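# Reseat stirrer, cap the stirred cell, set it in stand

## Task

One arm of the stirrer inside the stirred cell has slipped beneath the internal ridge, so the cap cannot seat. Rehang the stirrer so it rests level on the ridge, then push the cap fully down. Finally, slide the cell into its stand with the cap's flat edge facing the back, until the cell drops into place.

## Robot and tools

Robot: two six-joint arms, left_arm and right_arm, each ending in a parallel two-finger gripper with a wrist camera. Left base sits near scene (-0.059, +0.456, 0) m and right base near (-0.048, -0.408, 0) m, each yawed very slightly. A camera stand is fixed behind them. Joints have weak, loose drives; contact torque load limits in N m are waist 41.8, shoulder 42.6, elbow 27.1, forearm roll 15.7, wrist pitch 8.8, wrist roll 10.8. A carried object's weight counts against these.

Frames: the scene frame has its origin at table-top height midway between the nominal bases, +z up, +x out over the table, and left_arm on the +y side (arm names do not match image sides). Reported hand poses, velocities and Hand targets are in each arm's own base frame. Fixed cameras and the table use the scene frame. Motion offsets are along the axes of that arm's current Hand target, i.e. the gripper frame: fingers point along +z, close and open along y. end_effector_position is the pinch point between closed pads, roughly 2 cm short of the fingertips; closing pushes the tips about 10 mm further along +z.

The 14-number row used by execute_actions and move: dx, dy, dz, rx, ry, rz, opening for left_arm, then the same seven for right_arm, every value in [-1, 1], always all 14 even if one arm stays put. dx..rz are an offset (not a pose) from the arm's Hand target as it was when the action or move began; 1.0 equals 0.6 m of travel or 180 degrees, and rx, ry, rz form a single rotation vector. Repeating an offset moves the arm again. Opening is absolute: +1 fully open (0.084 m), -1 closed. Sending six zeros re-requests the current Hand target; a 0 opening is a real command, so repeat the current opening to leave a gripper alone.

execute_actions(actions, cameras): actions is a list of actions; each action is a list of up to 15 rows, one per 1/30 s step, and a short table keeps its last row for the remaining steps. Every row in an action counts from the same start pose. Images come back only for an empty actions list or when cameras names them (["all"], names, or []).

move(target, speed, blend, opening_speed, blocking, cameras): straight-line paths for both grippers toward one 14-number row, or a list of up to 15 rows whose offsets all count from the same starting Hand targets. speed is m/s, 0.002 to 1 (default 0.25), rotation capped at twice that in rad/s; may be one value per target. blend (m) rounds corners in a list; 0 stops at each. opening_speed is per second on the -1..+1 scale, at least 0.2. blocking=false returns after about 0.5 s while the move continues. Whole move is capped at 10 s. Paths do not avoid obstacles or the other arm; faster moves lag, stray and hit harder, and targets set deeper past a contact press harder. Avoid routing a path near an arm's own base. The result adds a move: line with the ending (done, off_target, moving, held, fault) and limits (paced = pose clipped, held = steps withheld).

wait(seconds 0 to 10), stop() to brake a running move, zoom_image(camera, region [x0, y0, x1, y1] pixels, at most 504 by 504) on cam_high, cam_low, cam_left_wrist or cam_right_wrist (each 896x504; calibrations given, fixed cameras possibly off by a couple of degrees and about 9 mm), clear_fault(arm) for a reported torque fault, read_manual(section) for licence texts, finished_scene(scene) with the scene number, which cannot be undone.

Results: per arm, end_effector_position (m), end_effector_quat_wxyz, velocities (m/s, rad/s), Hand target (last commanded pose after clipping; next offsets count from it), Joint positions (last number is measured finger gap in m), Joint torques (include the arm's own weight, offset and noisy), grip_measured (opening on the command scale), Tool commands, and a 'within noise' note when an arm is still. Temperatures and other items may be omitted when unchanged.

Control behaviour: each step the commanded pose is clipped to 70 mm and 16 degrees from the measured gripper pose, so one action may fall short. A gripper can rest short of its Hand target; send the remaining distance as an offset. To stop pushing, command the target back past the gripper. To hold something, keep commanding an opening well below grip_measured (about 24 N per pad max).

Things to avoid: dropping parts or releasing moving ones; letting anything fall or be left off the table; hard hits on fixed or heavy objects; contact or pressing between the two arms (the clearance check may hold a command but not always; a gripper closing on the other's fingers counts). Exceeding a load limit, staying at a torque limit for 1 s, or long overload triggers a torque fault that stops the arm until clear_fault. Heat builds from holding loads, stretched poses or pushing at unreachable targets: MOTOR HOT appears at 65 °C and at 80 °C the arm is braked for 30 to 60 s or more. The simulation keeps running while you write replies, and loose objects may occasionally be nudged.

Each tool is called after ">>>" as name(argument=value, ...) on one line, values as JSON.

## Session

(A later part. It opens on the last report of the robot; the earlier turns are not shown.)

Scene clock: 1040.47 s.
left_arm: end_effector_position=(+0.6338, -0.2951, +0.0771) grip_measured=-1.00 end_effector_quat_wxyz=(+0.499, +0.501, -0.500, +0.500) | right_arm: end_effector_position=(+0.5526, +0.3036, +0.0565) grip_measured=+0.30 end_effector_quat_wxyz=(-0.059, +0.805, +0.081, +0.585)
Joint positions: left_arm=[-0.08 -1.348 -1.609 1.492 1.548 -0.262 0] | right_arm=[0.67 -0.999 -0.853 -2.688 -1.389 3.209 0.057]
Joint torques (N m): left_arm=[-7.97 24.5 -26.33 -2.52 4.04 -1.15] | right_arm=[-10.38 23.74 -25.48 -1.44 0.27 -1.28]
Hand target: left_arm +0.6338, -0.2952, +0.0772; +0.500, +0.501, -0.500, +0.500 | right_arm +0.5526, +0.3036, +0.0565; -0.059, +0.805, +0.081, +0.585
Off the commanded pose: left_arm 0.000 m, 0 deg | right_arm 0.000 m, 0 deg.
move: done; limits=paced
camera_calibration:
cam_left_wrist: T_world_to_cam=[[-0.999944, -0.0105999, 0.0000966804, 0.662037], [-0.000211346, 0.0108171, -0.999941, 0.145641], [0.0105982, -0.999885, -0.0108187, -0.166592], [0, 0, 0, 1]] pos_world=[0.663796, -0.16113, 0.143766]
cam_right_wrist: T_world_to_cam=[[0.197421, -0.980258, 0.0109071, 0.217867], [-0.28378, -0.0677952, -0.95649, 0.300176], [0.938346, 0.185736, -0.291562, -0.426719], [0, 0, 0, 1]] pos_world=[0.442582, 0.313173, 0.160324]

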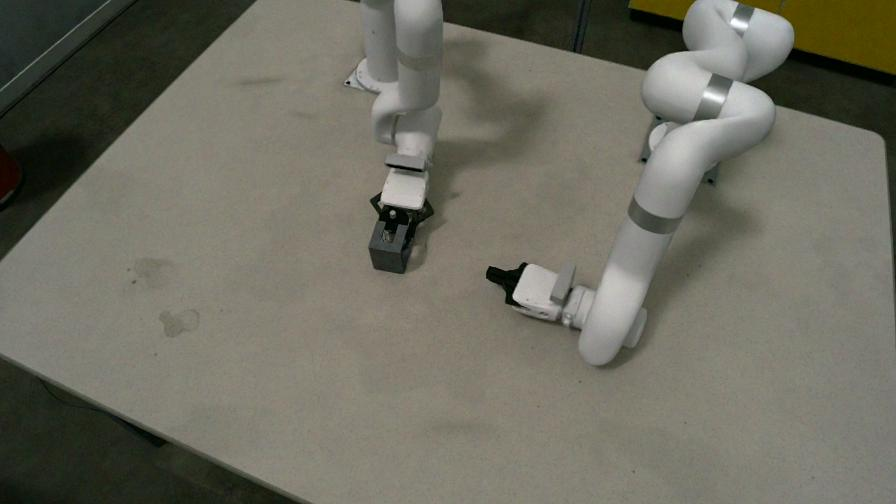

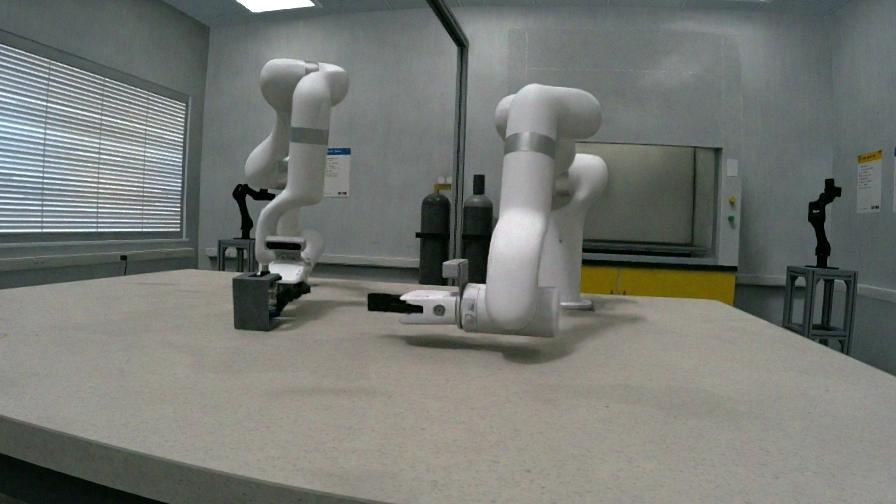

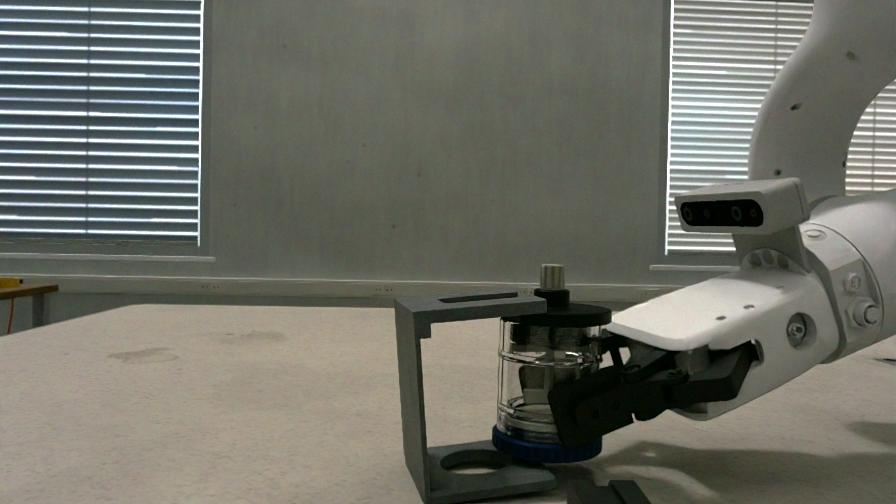

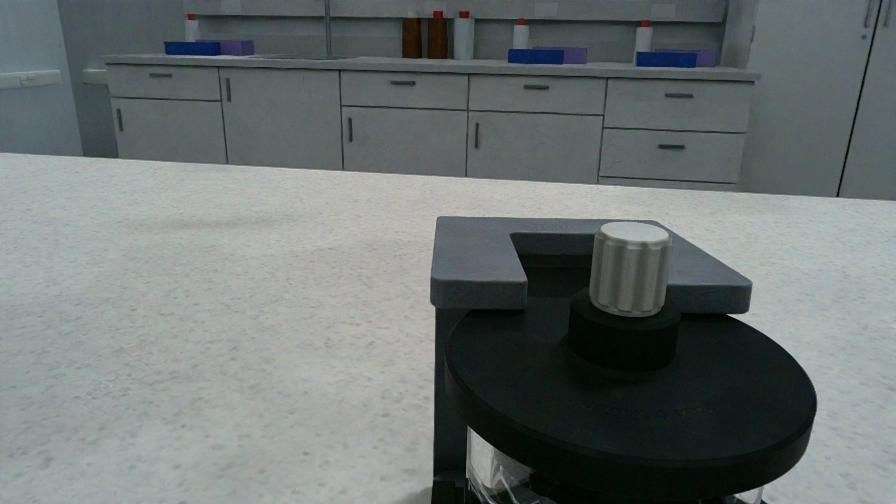

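>>> move(target=[[0,0,0,0,0,0,-1,-0.0035,0,0.0012,0,0,0,0],[0,0,0,0,0,0,-1,0.0017,0,0.0171,0,0,0,0]], speed=0.03, cameras=["cam_right_wrist","cam_left_wrist"])

>>> zoom_image(camera="cam_left_wrist", region=[380, 250, 640, 504])

Scene clock: 1048.73 s.
left_arm: end_effector_position=(+0.6338, -0.2952, +0.0772) grip_measured=-1.00 end_effector_quat_wxyz=(+0.500, +0.501, -0.500, +0.500) | right_arm: end_effector_position=(+0.5624, +0.3056, +0.0543) grip_measured=+0.30 end_effector_quat_wxyz=(-0.059, +0.805, +0.081, +0.585)
Joint positions: left_arm=[-0.08 -1.348 -1.609 1.492 1.549 -0.262 0] | right_arm=[0.66 -1.01 -0.879 -2.697 -1.376 3.201 0.057]
Joint torques (N m): left_arm=[-7.88 24.46 -25.63 -1 4.41 -1.2] | right_arm=[-9.89 26.01 -25.36 -2.08 0.39 -1.21]
Hand target: left_arm +0.6338, -0.2952, +0.0772; +0.500, +0.501, -0.500, +0.500 | right_arm +0.5624, +0.3056, +0.0543; -0.059, +0.805, +0.081, +0.585
Off the commanded pose: left_arm 0.000 m, 0 deg | right_arm 0.000 m, 0 deg.
move: done
camera_calibration:
cam_left_wrist: T_world_to_cam=[[-0.999945, -0.0104999, 0.000102609, 0.662053], [-0.000209894, 0.0102171, -0.999948, 0.145543], [0.0104983, -0.999893, -0.0102188, -0.166613], [0, 0, 0, 1]] pos_world=[0.663796, -0.16113, 0.143764]
cam_right_wrist: T_world_to_cam=[[0.19745, -0.980251, 0.0110005, 0.217867], [-0.28376, -0.0678909, -0.956489, 0.301038], [0.938346, 0.185737, -0.291561, -0.437021], [0, 0, 0, 1]] pos_world=[0.452482, 0.315173, 0.158124]
Images, in order (width x height): cam_left_wrist 896x504, cam_right_wrist 896x504.

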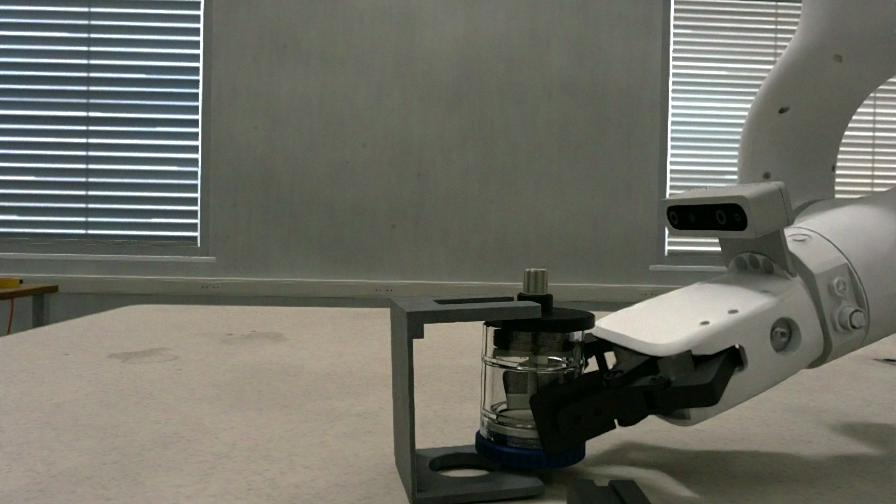

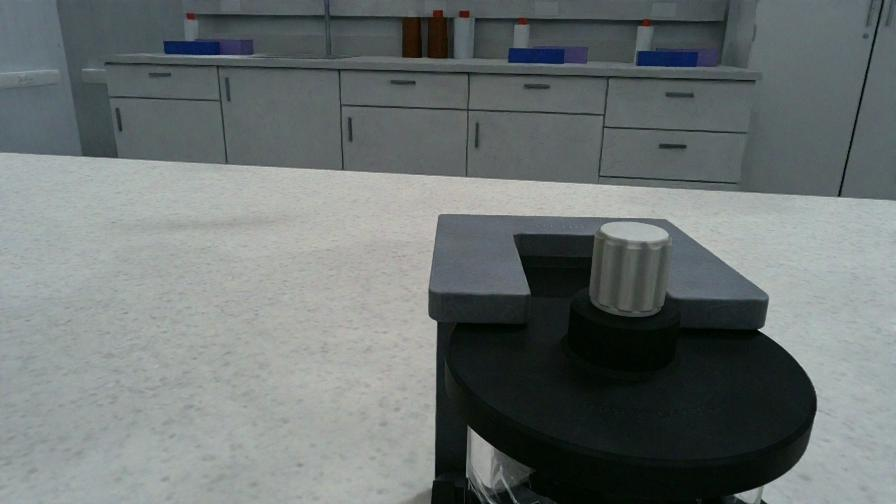

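Scaled by 1.938.

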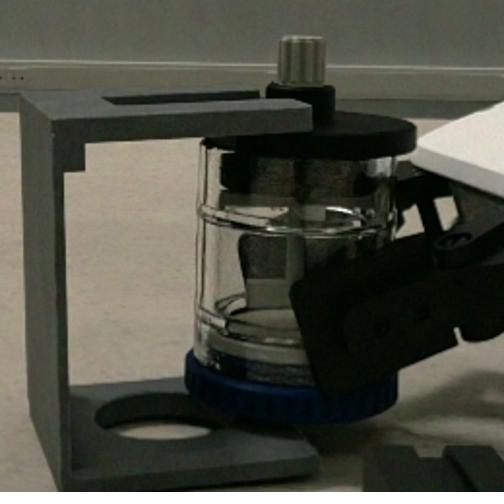

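>>> move(target=[[0,0,0,0,0,0,-1,0.0067,0,0.0241,0,0,0,0]], speed=0.03, cameras=["cam_right_wrist","cam_left_wrist"])

>>> zoom_image(camera="cam_left_wrist", region=[380, 250, 640, 504])

Scene clock: 1053.17 s.
left_arm: end_effector_position=(+0.6338, -0.2952, +0.0772) grip_measured=-1.00 end_effector_quat_wxyz=(+0.500, +0.501, -0.500, +0.500) | right_arm: end_effector_position=(+0.5771, +0.3086, +0.0537) grip_measured=+0.30 end_effector_quat_wxyz=(-0.059, +0.805, +0.081, +0.585)
Joint positions: left_arm=[-0.08 -1.348 -1.609 1.492 1.549 -0.262 0] | right_arm=[0.644 -1.019 -0.914 -2.709 -1.353 3.188 0.057]
Joint torques (N m): left_arm=[-7.58 23.99 -25.88 0.93 4.44 -1.21] | right_arm=[-10.73 25.71 -26.71 -1.56 0.32 -1.37]
Hand target: left_arm +0.6338, -0.2952, +0.0772; +0.500, +0.501, -0.500, +0.500 | right_arm +0.5771, +0.3086, +0.0537; -0.059, +0.805, +0.081, +0.585
Off the commanded pose: left_arm 0.000 m, 0 deg | right_arm 0.000 m, 0 deg.
move: done
camera_calibration:
cam_left_wrist: T_world_to_cam=[[-0.999945, -0.0104999, 0.000102609, 0.662053], [-0.000209894, 0.0102171, -0.999948, 0.145543], [0.0104983, -0.999893, -0.0102188, -0.166613], [0, 0, 0, 1]] pos_world=[0.663796, -0.16113, 0.143764]
cam_right_wrist: T_world_to_cam=[[0.19745, -0.980251, 0.0110005, 0.217815], [-0.28376, -0.0678909, -0.956489, 0.304737], [0.938346, 0.185737, -0.291561, -0.451558], [0, 0, 0, 1]] pos_world=[0.467182, 0.318073, 0.157424]
Images, in order (width x height): cam_left_wrist 896x504, cam_right_wrist 896x504.

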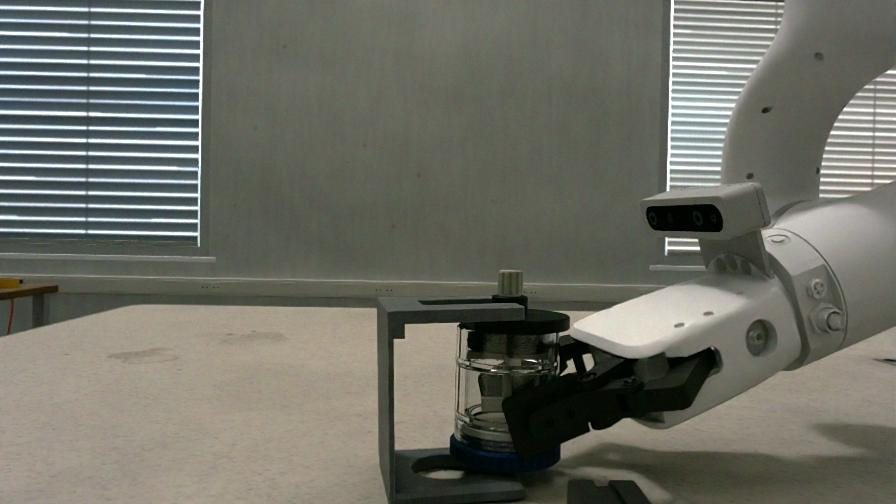

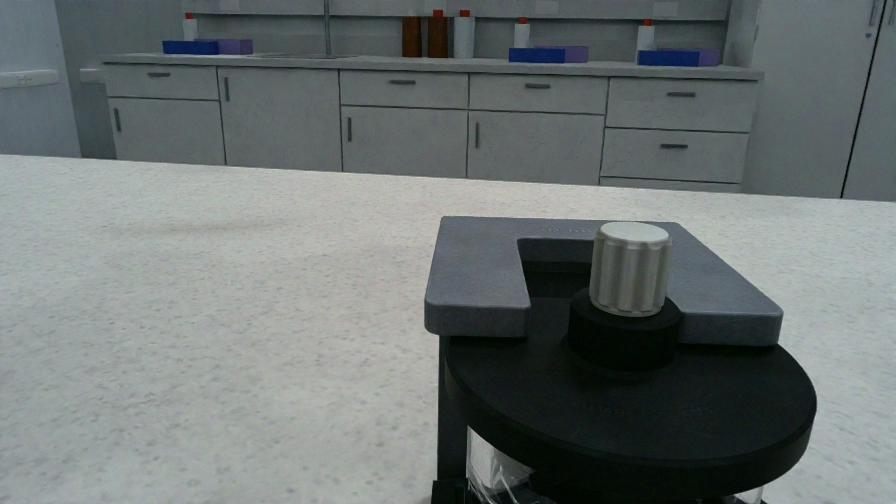

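Scaled by 1.938.

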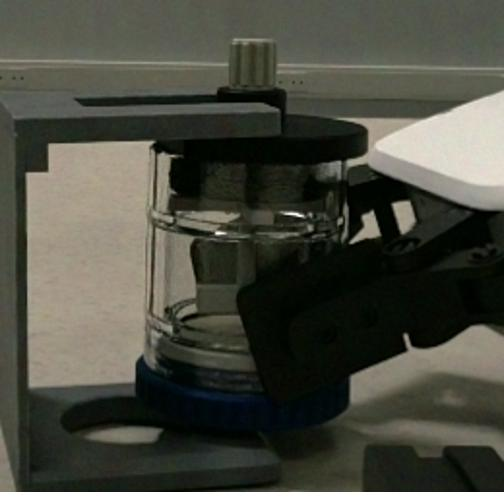

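>>> move(target=[[0,0,0,0,0,0,-1,0,-0.0033,0,-0.0211,0,0.0069,0],[0,0,0,0,0,0,-1,0.0072,-0.0017,0.0222,-0.0211,0,0.0069,0]], speed=0.03, cameras=["cam_right_wrist","cam_left_wrist"])

>>> zoom_image(camera="cam_left_wrist", region=[360, 250, 620, 504])

Scene clock: 1063.93 s.
left_arm: end_effector_position=(+0.6338, -0.2952, +0.0772) grip_measured=-1.00 end_effector_quat_wxyz=(+0.500, +0.501, -0.500, +0.500) | right_arm: end_effector_position=(+0.5906, +0.3124, +0.0537) grip_measured=+0.30 end_effector_quat_wxyz=(-0.039, +0.807, +0.052, +0.587)
Joint positions: left_arm=[-0.08 -1.348 -1.609 1.492 1.549 -0.262 0] | right_arm=[0.665 -1.033 -0.969 -2.617 -1.313 3.176 0.057]
Joint torques (N m): left_arm=[-8.76 24.67 -26.02 1.76 4.33 -1.25] | right_arm=[-10.54 26.45 -27.79 -0.8 0.33 -1.29]
Hand target: left_arm +0.6338, -0.2952, +0.0772; +0.500, +0.501, -0.500, +0.500 | right_arm +0.5907, +0.3124, +0.0537; -0.039, +0.807, +0.052, +0.587
Off the commanded pose: left_arm 0.000 m, 0 deg | right_arm 0.000 m, 0 deg.
move: done
camera_calibration:
cam_left_wrist: T_world_to_cam=[[-0.999945, -0.0104999, 0.000102609, 0.662053], [-0.000209894, 0.0102171, -0.999948, 0.145543], [0.0104983, -0.999893, -0.0102188, -0.166613], [0, 0, 0, 1]] pos_world=[0.663796, -0.16113, 0.143764]
cam_right_wrist: T_world_to_cam=[[0.128686, -0.991627, 0.0107274, 0.263089], [-0.287822, -0.0476988, -0.956495, 0.304998], [0.948999, 0.12, -0.291551, -0.450634], [0, 0, 0, 1]] pos_world=[0.481581, 0.32951, 0.157524]
Images, in order (width x height): cam_left_wrist 896x504, cam_right_wrist 896x504.

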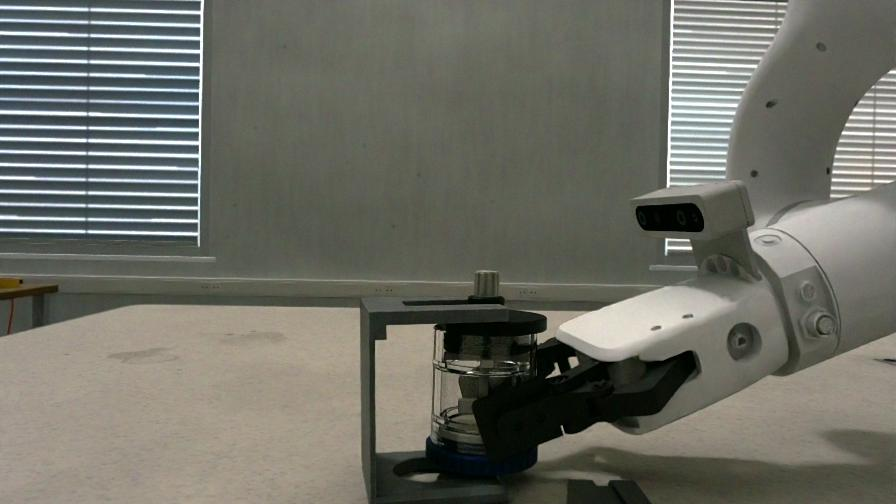

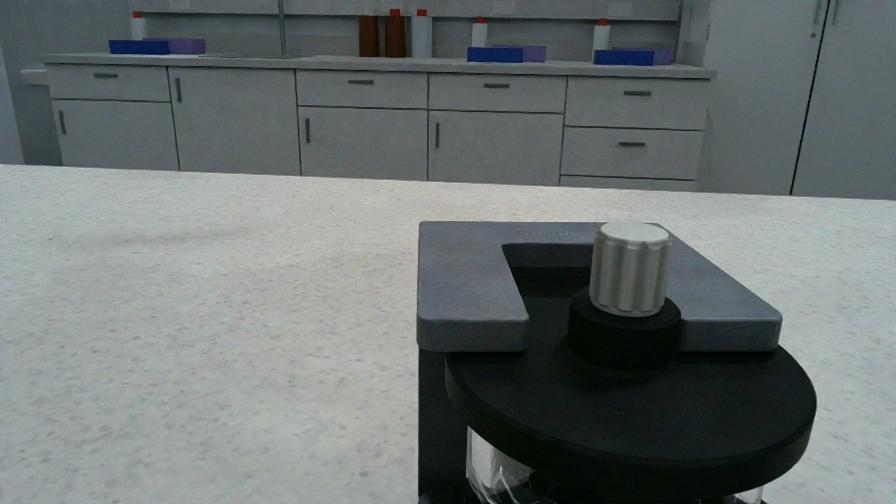

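Scaled by 1.938.

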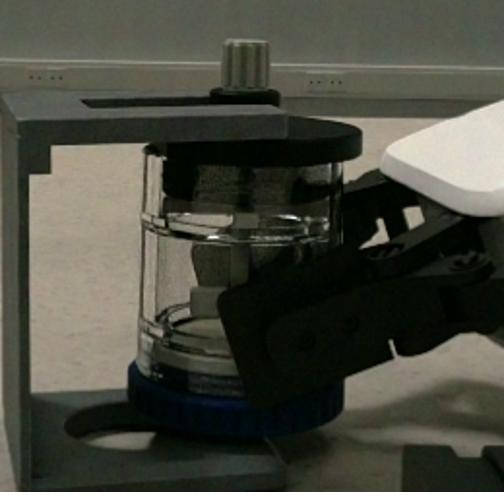

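>>> move(target=[[0,0,0,0,0,0,-1,-0.0031,0,-0.0095,0,0,0,0],[0,0,0,0,0,0,-1,-0.0031,-0.009,-0.0095,0,0,0,0]], speed=0.03, cameras=["cam_right_wrist"])

Scene clock: 1070.77 s.
left_arm: end_effector_position=(+0.6338, -0.2952, +0.0772) grip_measured=-1.00 end_effector_quat_wxyz=(+0.500, +0.501, -0.500, +0.500) | right_arm: end_effector_position=(+0.5840, +0.3169, +0.0538) grip_measured=+0.30 end_effector_quat_wxyz=(-0.039, +0.807, +0.052, +0.587)
Joint positions: left_arm=[-0.08 -1.348 -1.609 1.492 1.549 -0.262 0] | right_arm=[0.682 -1.031 -0.963 -2.601 -1.317 3.18 0.057]
Joint torques (N m): left_arm=[-8.85 23.03 -26.11 1.78 4.38 -1.22] | right_arm=[9.59 27.3 -28.19 2.37 0.36 -0.59]
Hand target: left_arm +0.6338, -0.2952, +0.0772; +0.500, +0.501, -0.500, +0.500 | right_arm +0.5840, +0.3169, +0.0537; -0.039, +0.807, +0.052, +0.587
Off the commanded pose: left_arm 0.000 m, 0 deg | right_arm 0.000 m, 0 deg.
move: done
camera_calibration:
cam_right_wrist: T_world_to_cam=[[0.12866, -0.991632, 0.0106443, 0.268527], [-0.287744, -0.0476008, -0.956524, 0.303252], [0.949026, 0.120003, -0.29146, -0.444951], [0, 0, 0, 1]] pos_world=[0.474981, 0.33411, 0.157524]
Images, in order (width x height): cam_right_wrist 896x504.

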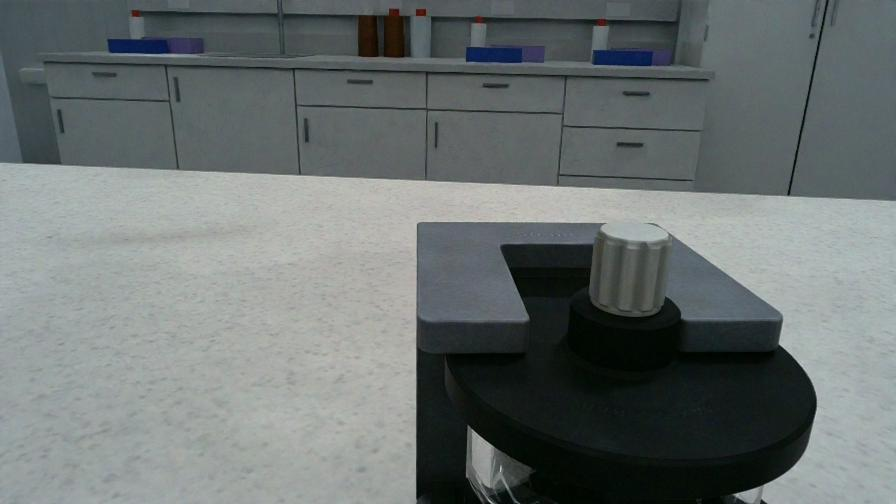

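>>> wait(seconds=0.1, cameras=["cam_left_wrist"])

>>> zoom_image(camera="cam_left_wrist", region=[350, 280, 560, 504])

Scene clock: 1073.93 s.
left_arm: end_effector_position=(+0.6338, -0.2952, +0.0772) grip_measured=-1.00 end_effector_quat_wxyz=(+0.500, +0.501, -0.500, +0.500) | right_arm: end_effector_position=(+0.5840, +0.3169, +0.0537) grip_measured=+0.30 end_effector_quat_wxyz=(-0.039, +0.807, +0.052, +0.587)
Joint positions: left_arm=[-0.08 -1.348 -1.609 1.492 1.549 -0.262 0] | right_arm=[0.682 -1.032 -0.963 -2.601 -1.317 3.179 0.057]
Joint torques (N m): left_arm=[-7.52 24.64 -26.22 2 4.36 -1.19] | right_arm=[10.41 26.02 -28.09 2.52 0.34 -0.61]
Hand target: left_arm +0.6338, -0.2952, +0.0772; +0.500, +0.501, -0.500, +0.500 | right_arm +0.5840, +0.3169, +0.0537; -0.039, +0.807, +0.052, +0.587
Tool commands: left_gripper/opening=-1.0 right_gripper/opening=+0.0
Off the commanded pose: left_arm 0.000 m, 0 deg | right_arm 0.000 m, 0 deg.
wait: 0.10 s; at rest from the start
camera_calibration:
cam_left_wrist: T_world_to_cam=[[-0.999945, -0.0104999, 0.000102609, 0.662053], [-0.000209894, 0.0102171, -0.999948, 0.145543], [0.0104983, -0.999893, -0.0102188, -0.166613], [0, 0, 0, 1]] pos_world=[0.663796, -0.16113, 0.143764]
Images, in order (width x height): cam_left_wrist 896x504.

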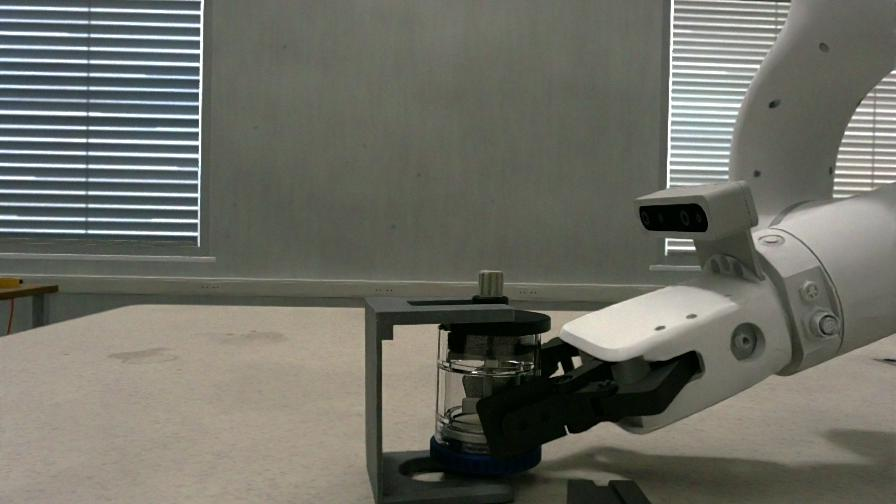

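Scaled by 2.250.

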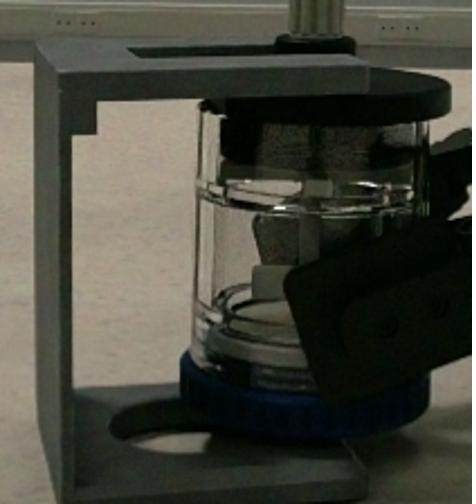

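>>> move(target=[[0,0,0,0,0,0,-1,0.0020,0,-0.0006,0,0,0,0],[0,0,0,0,0,0,-1,0.0004,-0.003,-0.0057,0,0,0,0]], speed=0.03, cameras=["cam_right_wrist","cam_left_wrist"])

>>> zoom_image(camera="cam_left_wrist", region=[350, 280, 560, 504])

Scene clock: 1080.37 s.
left_arm: end_effector_position=(+0.6338, -0.2952, +0.0772) grip_measured=-1.00 end_effector_quat_wxyz=(+0.500, +0.501, -0.500, +0.500) | right_arm: end_effector_position=(+0.5806, +0.3183, +0.0549) grip_measured=+0.30 end_effector_quat_wxyz=(-0.039, +0.807, +0.052, +0.587)
Joint positions: left_arm=[-0.08 -1.348 -1.609 1.492 1.549 -0.262 0] | right_arm=[0.689 -1.027 -0.956 -2.594 -1.318 3.181 0.057]
Joint torques (N m): left_arm=[-8.05 23.21 -25.74 1.94 4.48 -1.22] | right_arm=[10.74 79 1.87 2.5 -4.15 0.81]
Hand target: left_arm +0.6338, -0.2952, +0.0772; +0.500, +0.501, -0.500, +0.500 | right_arm +0.5806, +0.3183, +0.0550; -0.039, +0.807, +0.052, +0.587
Off the commanded pose: left_arm 0.000 m, 0 deg | right_arm 0.000 m, 0 deg.
move: done
camera_calibration:
cam_left_wrist: T_world_to_cam=[[-0.999945, -0.0104999, 0.000102609, 0.662053], [-0.000209894, 0.0102171, -0.999948, 0.145543], [0.0104983, -0.999893, -0.0102188, -0.166613], [0, 0, 0, 1]] pos_world=[0.663796, -0.16113, 0.143764]
cam_right_wrist: T_world_to_cam=[[0.128599, -0.991639, 0.0107278, 0.270246], [-0.288039, -0.0477009, -0.95643, 0.303671], [0.948944, 0.119906, -0.291765, -0.441506], [0, 0, 0, 1]] pos_world=[0.47168, 0.335411, 0.158725]
Images, in order (width x height): cam_left_wrist 896x504, cam_right_wrist 896x504.

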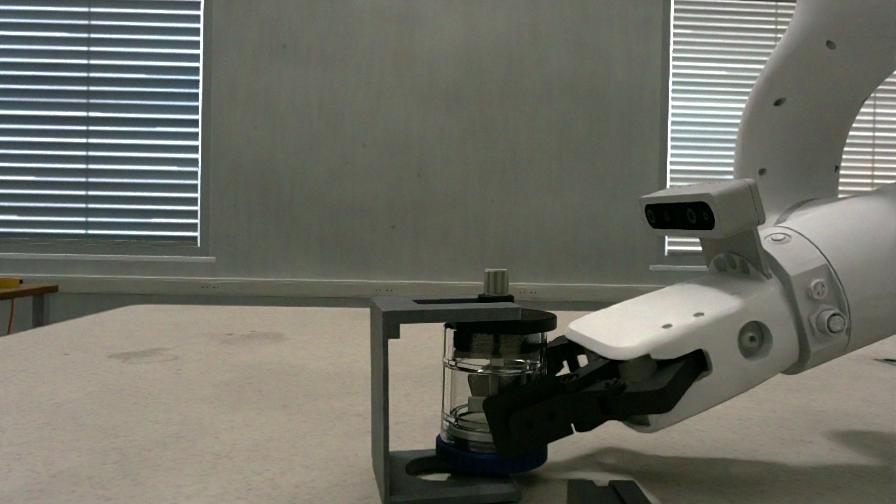

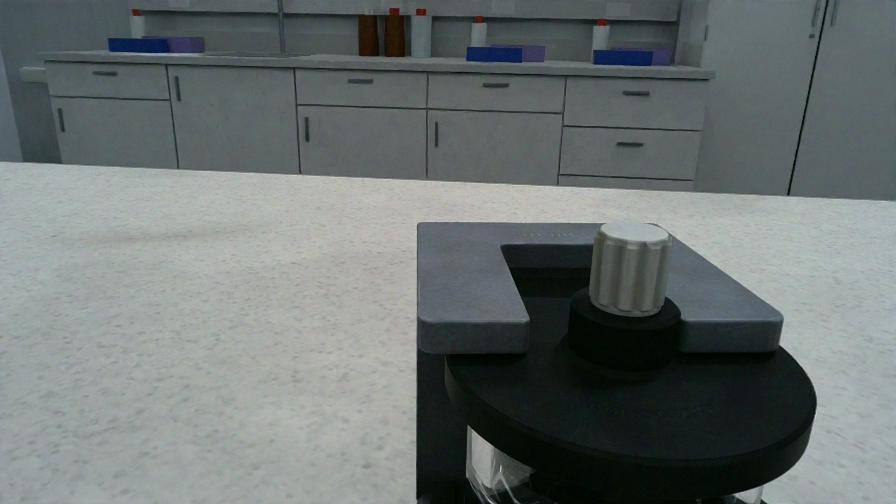

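Scaled by 2.250.

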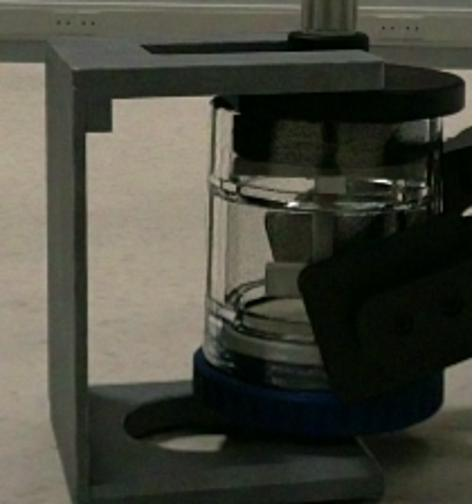

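>>> move(target=[[0,0,0,0,0,0,-1,-0.0063,0,0.0021,0,0,0,0]], speed=0.03, cameras=["cam_right_wrist","cam_left_wrist"])

>>> zoom_image(camera="cam_left_wrist", region=[350, 280, 560, 504])

Scene clock: 1090.47 s.
left_arm: end_effector_position=(+0.6338, -0.2952, +0.0772) grip_measured=-1.00 end_effector_quat_wxyz=(+0.500, +0.501, -0.500, +0.500) | right_arm: end_effector_position=(+0.5807, +0.3184, +0.0512) grip_measured=+0.30 end_effector_quat_wxyz=(-0.039, +0.807, +0.052, +0.587)
Joint positions: left_arm=[-0.08 -1.348 -1.609 1.492 1.549 -0.262 0] | right_arm=[0.689 -1.037 -0.962 -2.595 -1.323 3.183 0.057]
Joint torques (N m): left_arm=[-8.5 24.49 -26.35 1.95 4.4 -1.15] | right_arm=[7.61 19.42 -22.29 -0.69 -0.49 0.79]
Hand target: left_arm +0.6338, -0.2952, +0.0772; +0.500, +0.501, -0.500, +0.500 | right_arm +0.5807, +0.3183, +0.0510; -0.039, +0.807, +0.052, +0.587
Off the commanded pose: left_arm 0.000 m, 0 deg | right_arm 0.000 m, 0 deg.
move: done
camera_calibration:
cam_left_wrist: T_world_to_cam=[[-0.999945, -0.0104999, 0.000102609, 0.662053], [-0.000209894, 0.0102171, -0.999948, 0.145543], [0.0104983, -0.999893, -0.0102188, -0.166613], [0, 0, 0, 1]] pos_world=[0.663796, -0.16113, 0.143764]
cam_right_wrist: T_world_to_cam=[[0.128745, -0.99162, 0.0106971, 0.270315], [-0.287129, -0.0475995, -0.956708, 0.299619], [0.9492, 0.1201, -0.290851, -0.442955], [0, 0, 0, 1]] pos_world=[0.471681, 0.33551, 0.154922]
Images, in order (width x height): cam_left_wrist 896x504, cam_right_wrist 896x504.

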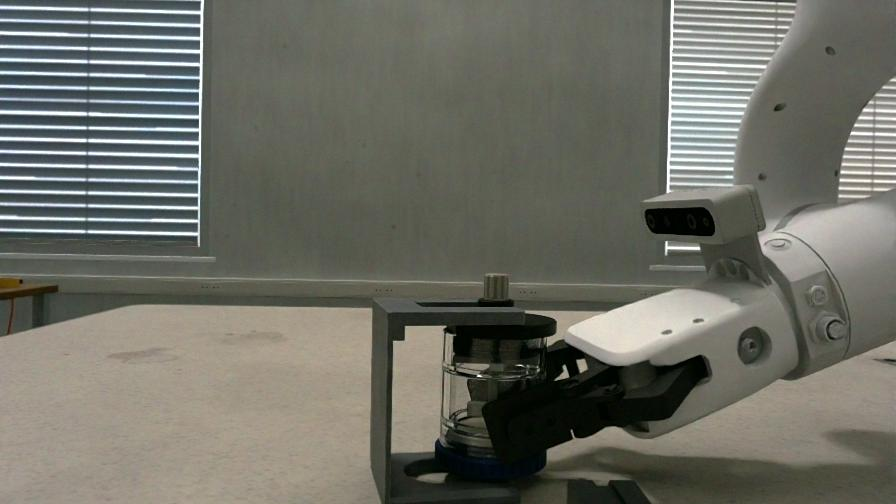

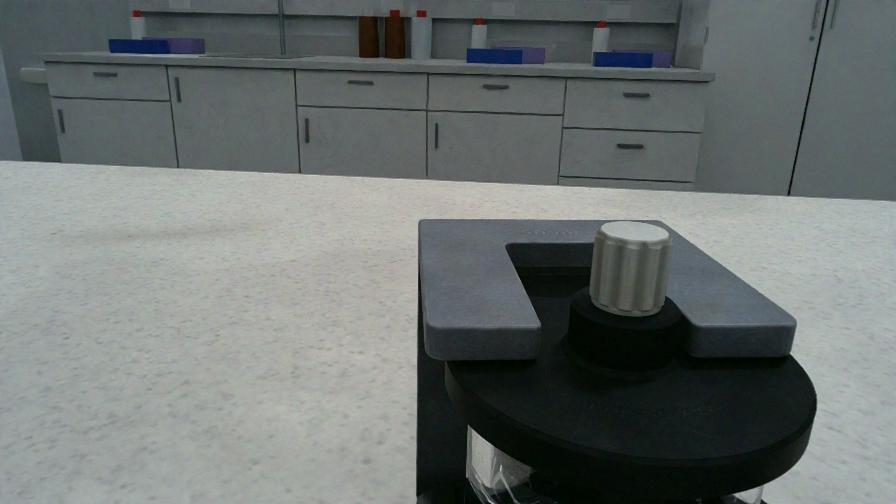

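Scaled by 2.250.

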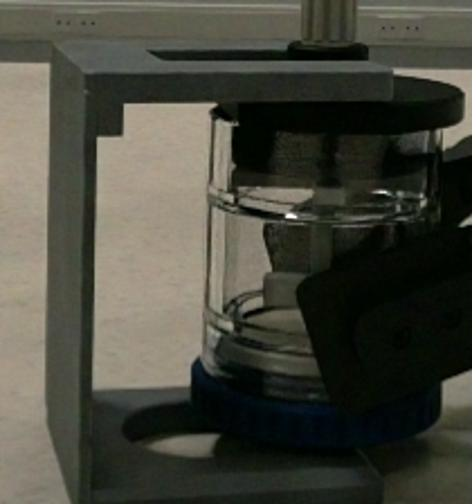

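>>> move(target=[[0,0,0,0,0,0,-1,0.0062,0,0.019,0,0,0,0]], speed=0.03, cameras=["cam_right_wrist","cam_left_wrist"])

>>> zoom_image(camera="cam_left_wrist", region=[350, 280, 560, 504])

Scene clock: 1097.70 s.
left_arm: end_effector_position=(+0.6338, -0.2952, +0.0772) grip_measured=-1.00 end_effector_quat_wxyz=(+0.500, +0.501, -0.500, +0.500) | right_arm: end_effector_position=(+0.5925, +0.3199, +0.0510) grip_measured=+0.30 end_effector_quat_wxyz=(-0.039, +0.807, +0.052, +0.587)
Joint positions: left_arm=[-0.08 -1.348 -1.609 1.492 1.549 -0.262 0] | right_arm=[0.675 -1.045 -0.989 -2.606 -1.305 3.172 0.057]
Joint torques (N m): left_arm=[-7.96 23.67 -26 1.48 4.3 -1.15] | right_arm=[-8.72 21.47 -24.33 -0.6 1.45 -1.12]
Hand target: left_arm +0.6338, -0.2952, +0.0772; +0.500, +0.501, -0.500, +0.500 | right_arm +0.5926, +0.3199, +0.0510; -0.039, +0.807, +0.052, +0.587
Off the commanded pose: left_arm 0.000 m, 0 deg | right_arm 0.000 m, 0 deg.
move: done
camera_calibration:
cam_left_wrist: T_world_to_cam=[[-0.999945, -0.0104999, 0.000102609, 0.662053], [-0.000209894, 0.0102171, -0.999948, 0.145543], [0.0104983, -0.999893, -0.0102188, -0.166613], [0, 0, 0, 1]] pos_world=[0.663796, -0.16113, 0.143764]
cam_right_wrist: T_world_to_cam=[[0.128687, -0.991627, 0.0107278, 0.27031], [-0.287913, -0.047711, -0.956467, 0.303364], [0.948971, 0.119996, -0.291642, -0.454096], [0, 0, 0, 1]] pos_world=[0.483481, 0.33701, 0.154824]
Images, in order (width x height): cam_left_wrist 896x504, cam_right_wrist 896x504.

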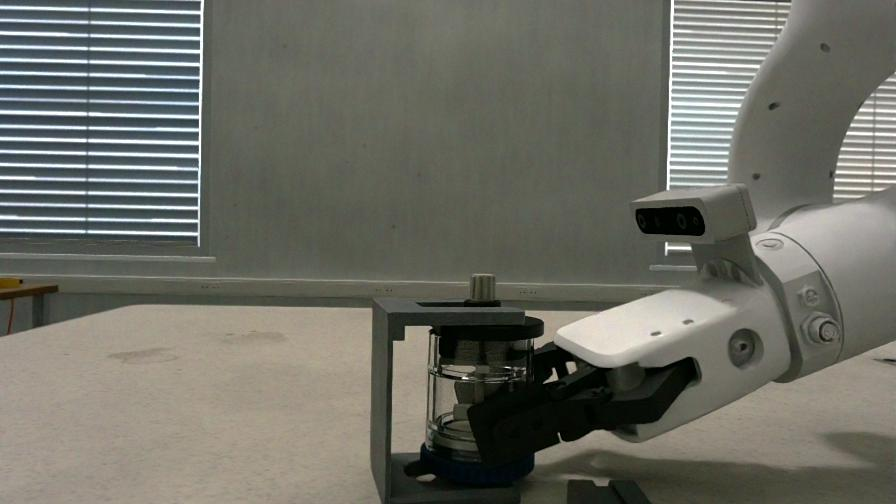

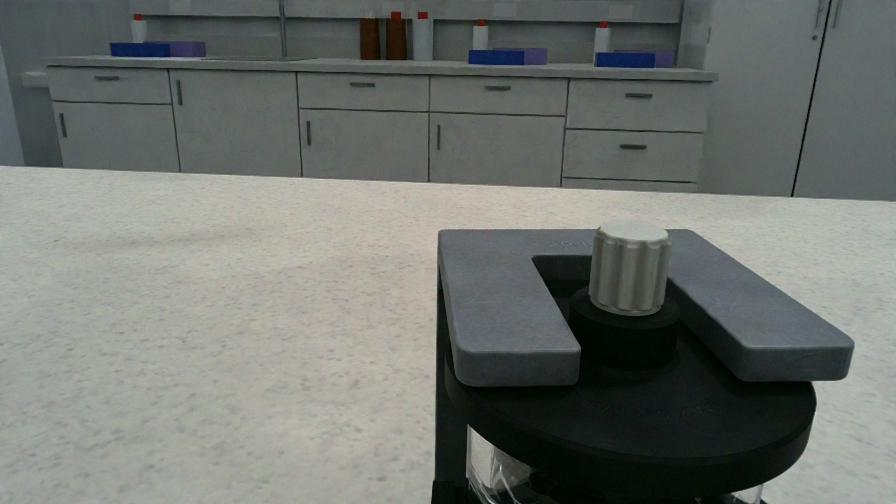

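Scaled by 2.250.

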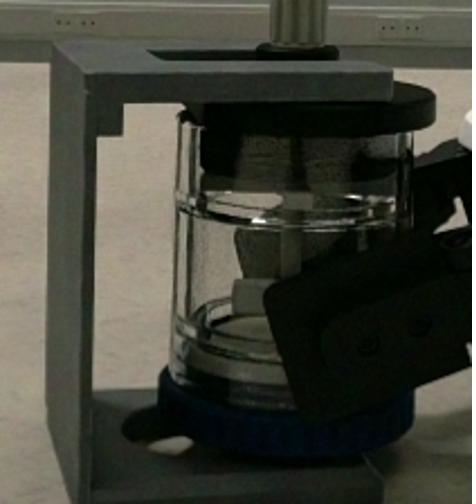

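>>> move(target=[[0,0,0,0,0,0,-1,0,0.0075,0,0,0,0,0]], speed=0.03, cameras=["cam_right_wrist"])

Scene clock: 1111.03 s.
left_arm: end_effector_position=(+0.6338, -0.2952, +0.0772) grip_measured=-1.00 end_effector_quat_wxyz=(+0.500, +0.501, -0.500, +0.500) | right_arm: end_effector_position=(+0.5931, +0.3154, +0.0510) grip_measured=+0.30 end_effector_quat_wxyz=(-0.039, +0.807, +0.052, +0.587)
Joint positions: left_arm=[-0.08 -1.348 -1.609 1.492 1.549 -0.262 0] | right_arm=[0.667 -1.043 -0.983 -2.614 -1.309 3.174 0.057]
Joint torques (N m): left_arm=[-8.04 23.96 -25.75 1.84 4.31 -1.24] | right_arm=[-9.77 66.64 4.6 -1.38 -1.32 0.74]
Hand target: left_arm +0.6338, -0.2952, +0.0772; +0.500, +0.501, -0.500, +0.500 | right_arm +0.5931, +0.3154, +0.0510; -0.039, +0.807, +0.052, +0.587
Off the commanded pose: left_arm 0.000 m, 0 deg | right_arm 0.000 m, 0 deg.
move: done
camera_calibration:
cam_right_wrist: T_world_to_cam=[[0.128687, -0.991627, 0.0107278, 0.26587], [-0.287913, -0.047711, -0.956467, 0.303326], [0.948971, 0.119996, -0.291642, -0.454137], [0, 0, 0, 1]] pos_world=[0.484081, 0.33261, 0.154824]
Images, in order (width x height): cam_right_wrist 896x504.

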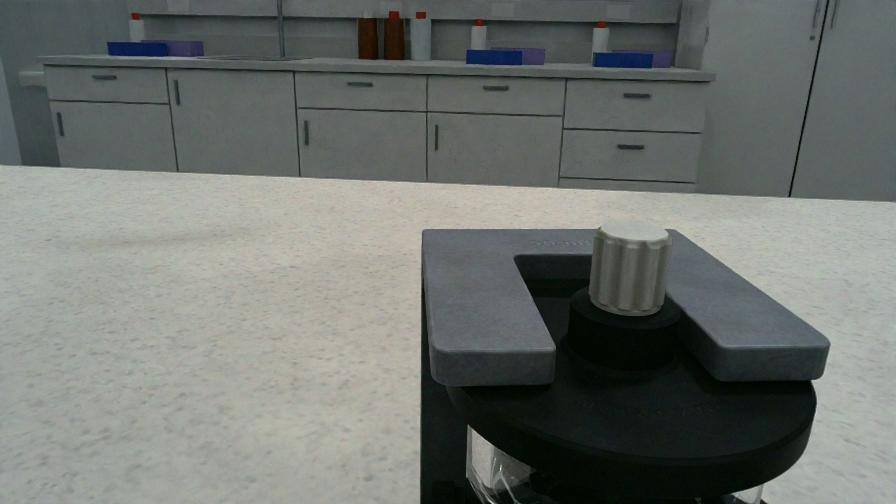

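>>> move(target=[[0,0,0,0,0,0,-1,0.0077,0.002,0.0238,0,0,0,0]], speed=0.03, cameras=["cam_right_wrist","cam_left_wrist"])

>>> zoom_image(camera="cam_left_wrist", region=[350, 280, 560, 504])

Scene clock: 1115.87 s.
left_arm: end_effector_position=(+0.6338, -0.2952, +0.0772) grip_measured=-1.00 end_effector_quat_wxyz=(+0.500, +0.501, -0.500, +0.500) | right_arm: end_effector_position=(+0.6081, +0.3162, +0.0510) grip_measured=+0.30 end_effector_quat_wxyz=(-0.039, +0.807, +0.052, +0.587)
Joint positions: left_arm=[-0.08 -1.348 -1.609 1.492 1.549 -0.262 0] | right_arm=[0.648 -1.052 -1.017 -2.629 -1.289 3.161 0.057]
Joint torques (N m): left_arm=[-7.61 24 -25.71 1.73 4.37 -1.12] | right_arm=[-10.3 22.32 -25.3 -1.58 1.48 -1.16]
Hand target: left_arm +0.6338, -0.2952, +0.0772; +0.500, +0.501, -0.500, +0.500 | right_arm +0.6082, +0.3162, +0.0510; -0.039, +0.807, +0.052, +0.587
Off the commanded pose: left_arm 0.000 m, 0 deg | right_arm 0.000 m, 0 deg.
move: done
camera_calibration:
cam_left_wrist: T_world_to_cam=[[-0.999945, -0.0104999, 0.000102609, 0.662053], [-0.000209894, 0.0102171, -0.999948, 0.145543], [0.0104983, -0.999893, -0.0102188, -0.166613], [0, 0, 0, 1]] pos_world=[0.663796, -0.16113, 0.143764]
cam_right_wrist: T_world_to_cam=[[0.128687, -0.991627, 0.0107278, 0.264621], [-0.287913, -0.047711, -0.956467, 0.307707], [0.948971, 0.119996, -0.291642, -0.468551], [0, 0, 0, 1]] pos_world=[0.499181, 0.33331, 0.154824]
Images, in order (width x height): cam_left_wrist 896x504, cam_right_wrist 896x504.

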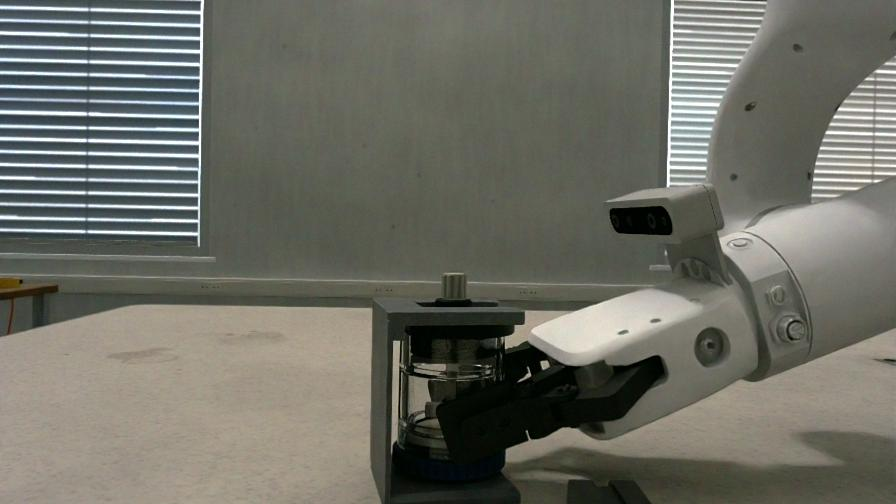

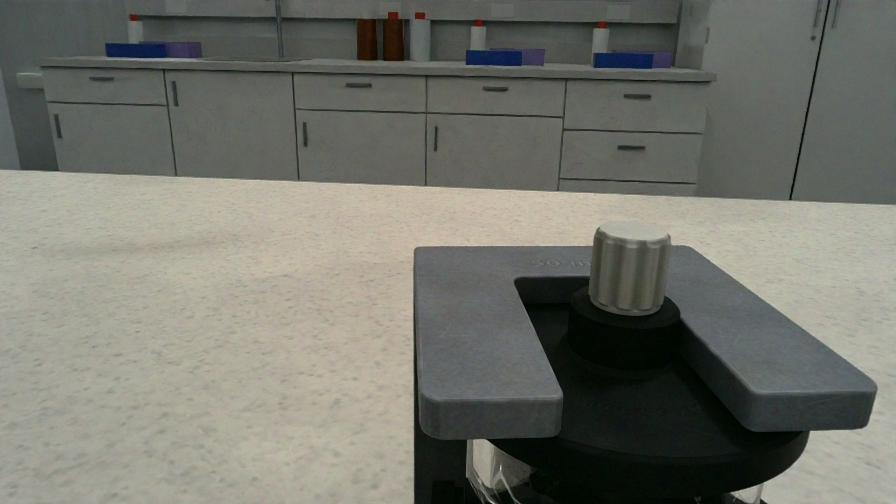

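Scaled by 2.250.

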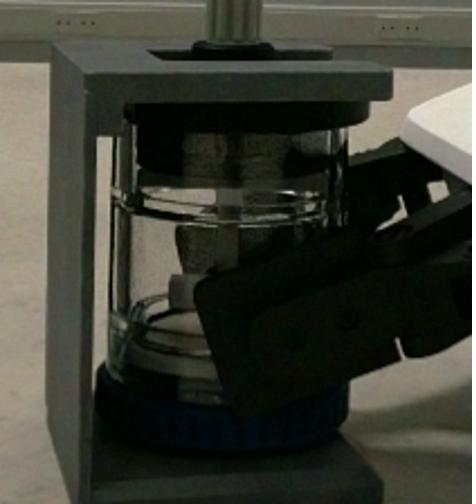

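>>> move(target=[[0,0,0,0,0,0,-1,0.0031,0,0.0095,0,0,0,0]], speed=0.02, cameras=["cam_right_wrist","cam_left_wrist"])

>>> zoom_image(camera="cam_left_wrist", region=[350, 280, 560, 504])

Scene clock: 1122.20 s.
left_arm: end_effector_position=(+0.6338, -0.2952, +0.0772) grip_measured=-1.00 end_effector_quat_wxyz=(+0.500, +0.501, -0.500, +0.500) | right_arm: end_effector_position=(+0.6141, +0.3169, +0.0510) grip_measured=+0.30 end_effector_quat_wxyz=(-0.039, +0.807, +0.052, +0.587)
Joint positions: left_arm=[-0.08 -1.348 -1.609 1.492 1.549 -0.262 0] | right_arm=[0.642 -1.056 -1.031 -2.634 -1.28 3.155 0.057]
Joint torques (N m): left_arm=[-8.7 23.24 -25.36 1.71 4.42 -1.21] | right_arm=[-12.04 21.97 -25.52 -1.06 1.55 -1.06]
Hand target: left_arm +0.6338, -0.2952, +0.0772; +0.500, +0.501, -0.500, +0.500 | right_arm +0.6141, +0.3169, +0.0510; -0.039, +0.807, +0.052, +0.587
Off the commanded pose: left_arm 0.000 m, 0 deg | right_arm 0.000 m, 0 deg.
move: done
camera_calibration:
cam_left_wrist: T_world_to_cam=[[-0.999945, -0.0104999, 0.000102609, 0.662053], [-0.000209894, 0.0102171, -0.999948, 0.145543], [0.0104983, -0.999893, -0.0102188, -0.166613], [0, 0, 0, 1]] pos_world=[0.663796, -0.16113, 0.143764]
cam_right_wrist: T_world_to_cam=[[0.1287, -0.991626, 0.010724, 0.264648], [-0.287941, -0.0477146, -0.956459, 0.309458], [0.948961, 0.120008, -0.29167, -0.47424], [0, 0, 0, 1]] pos_world=[0.505081, 0.33411, 0.154824]
Images, in order (width x height): cam_left_wrist 896x504, cam_right_wrist 896x504.

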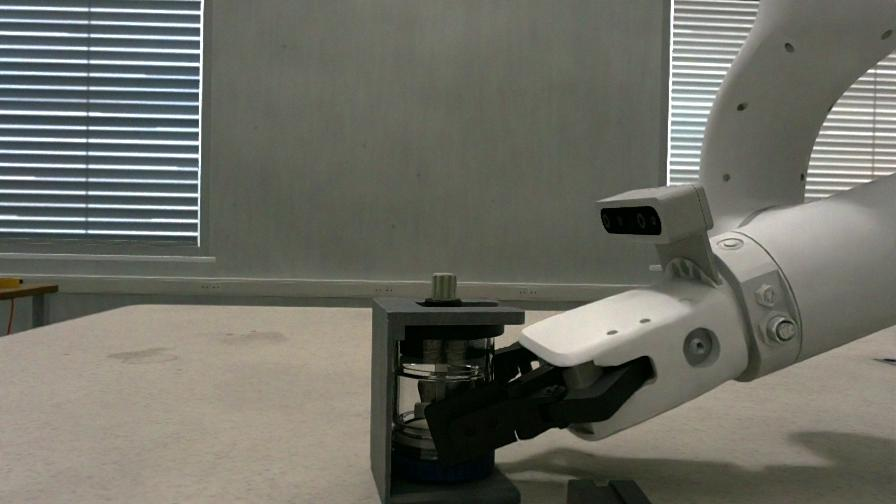

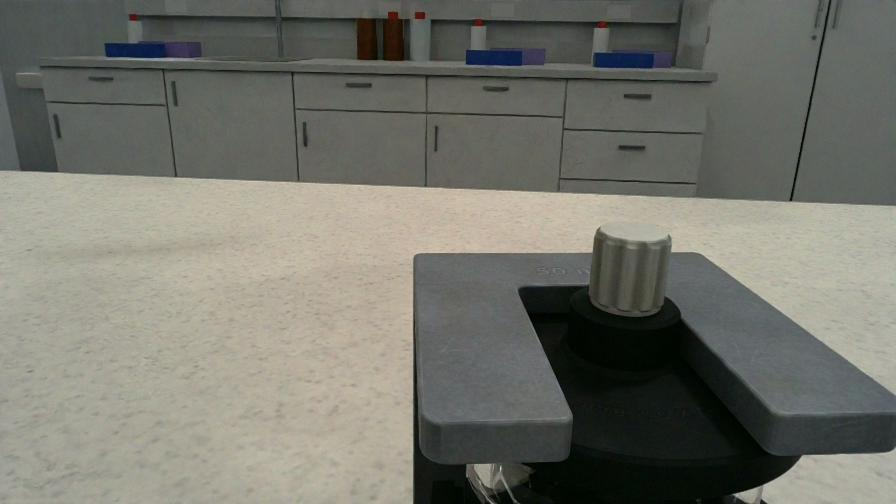

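Scaled by 2.250.

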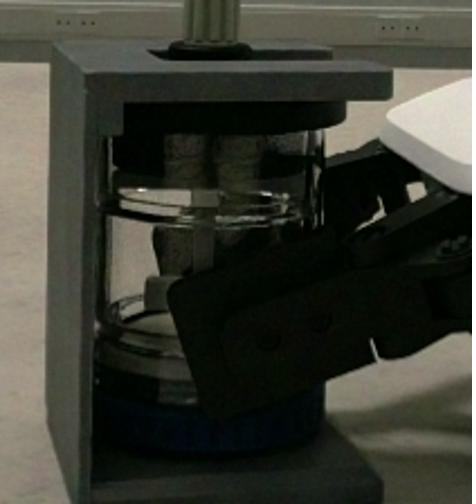

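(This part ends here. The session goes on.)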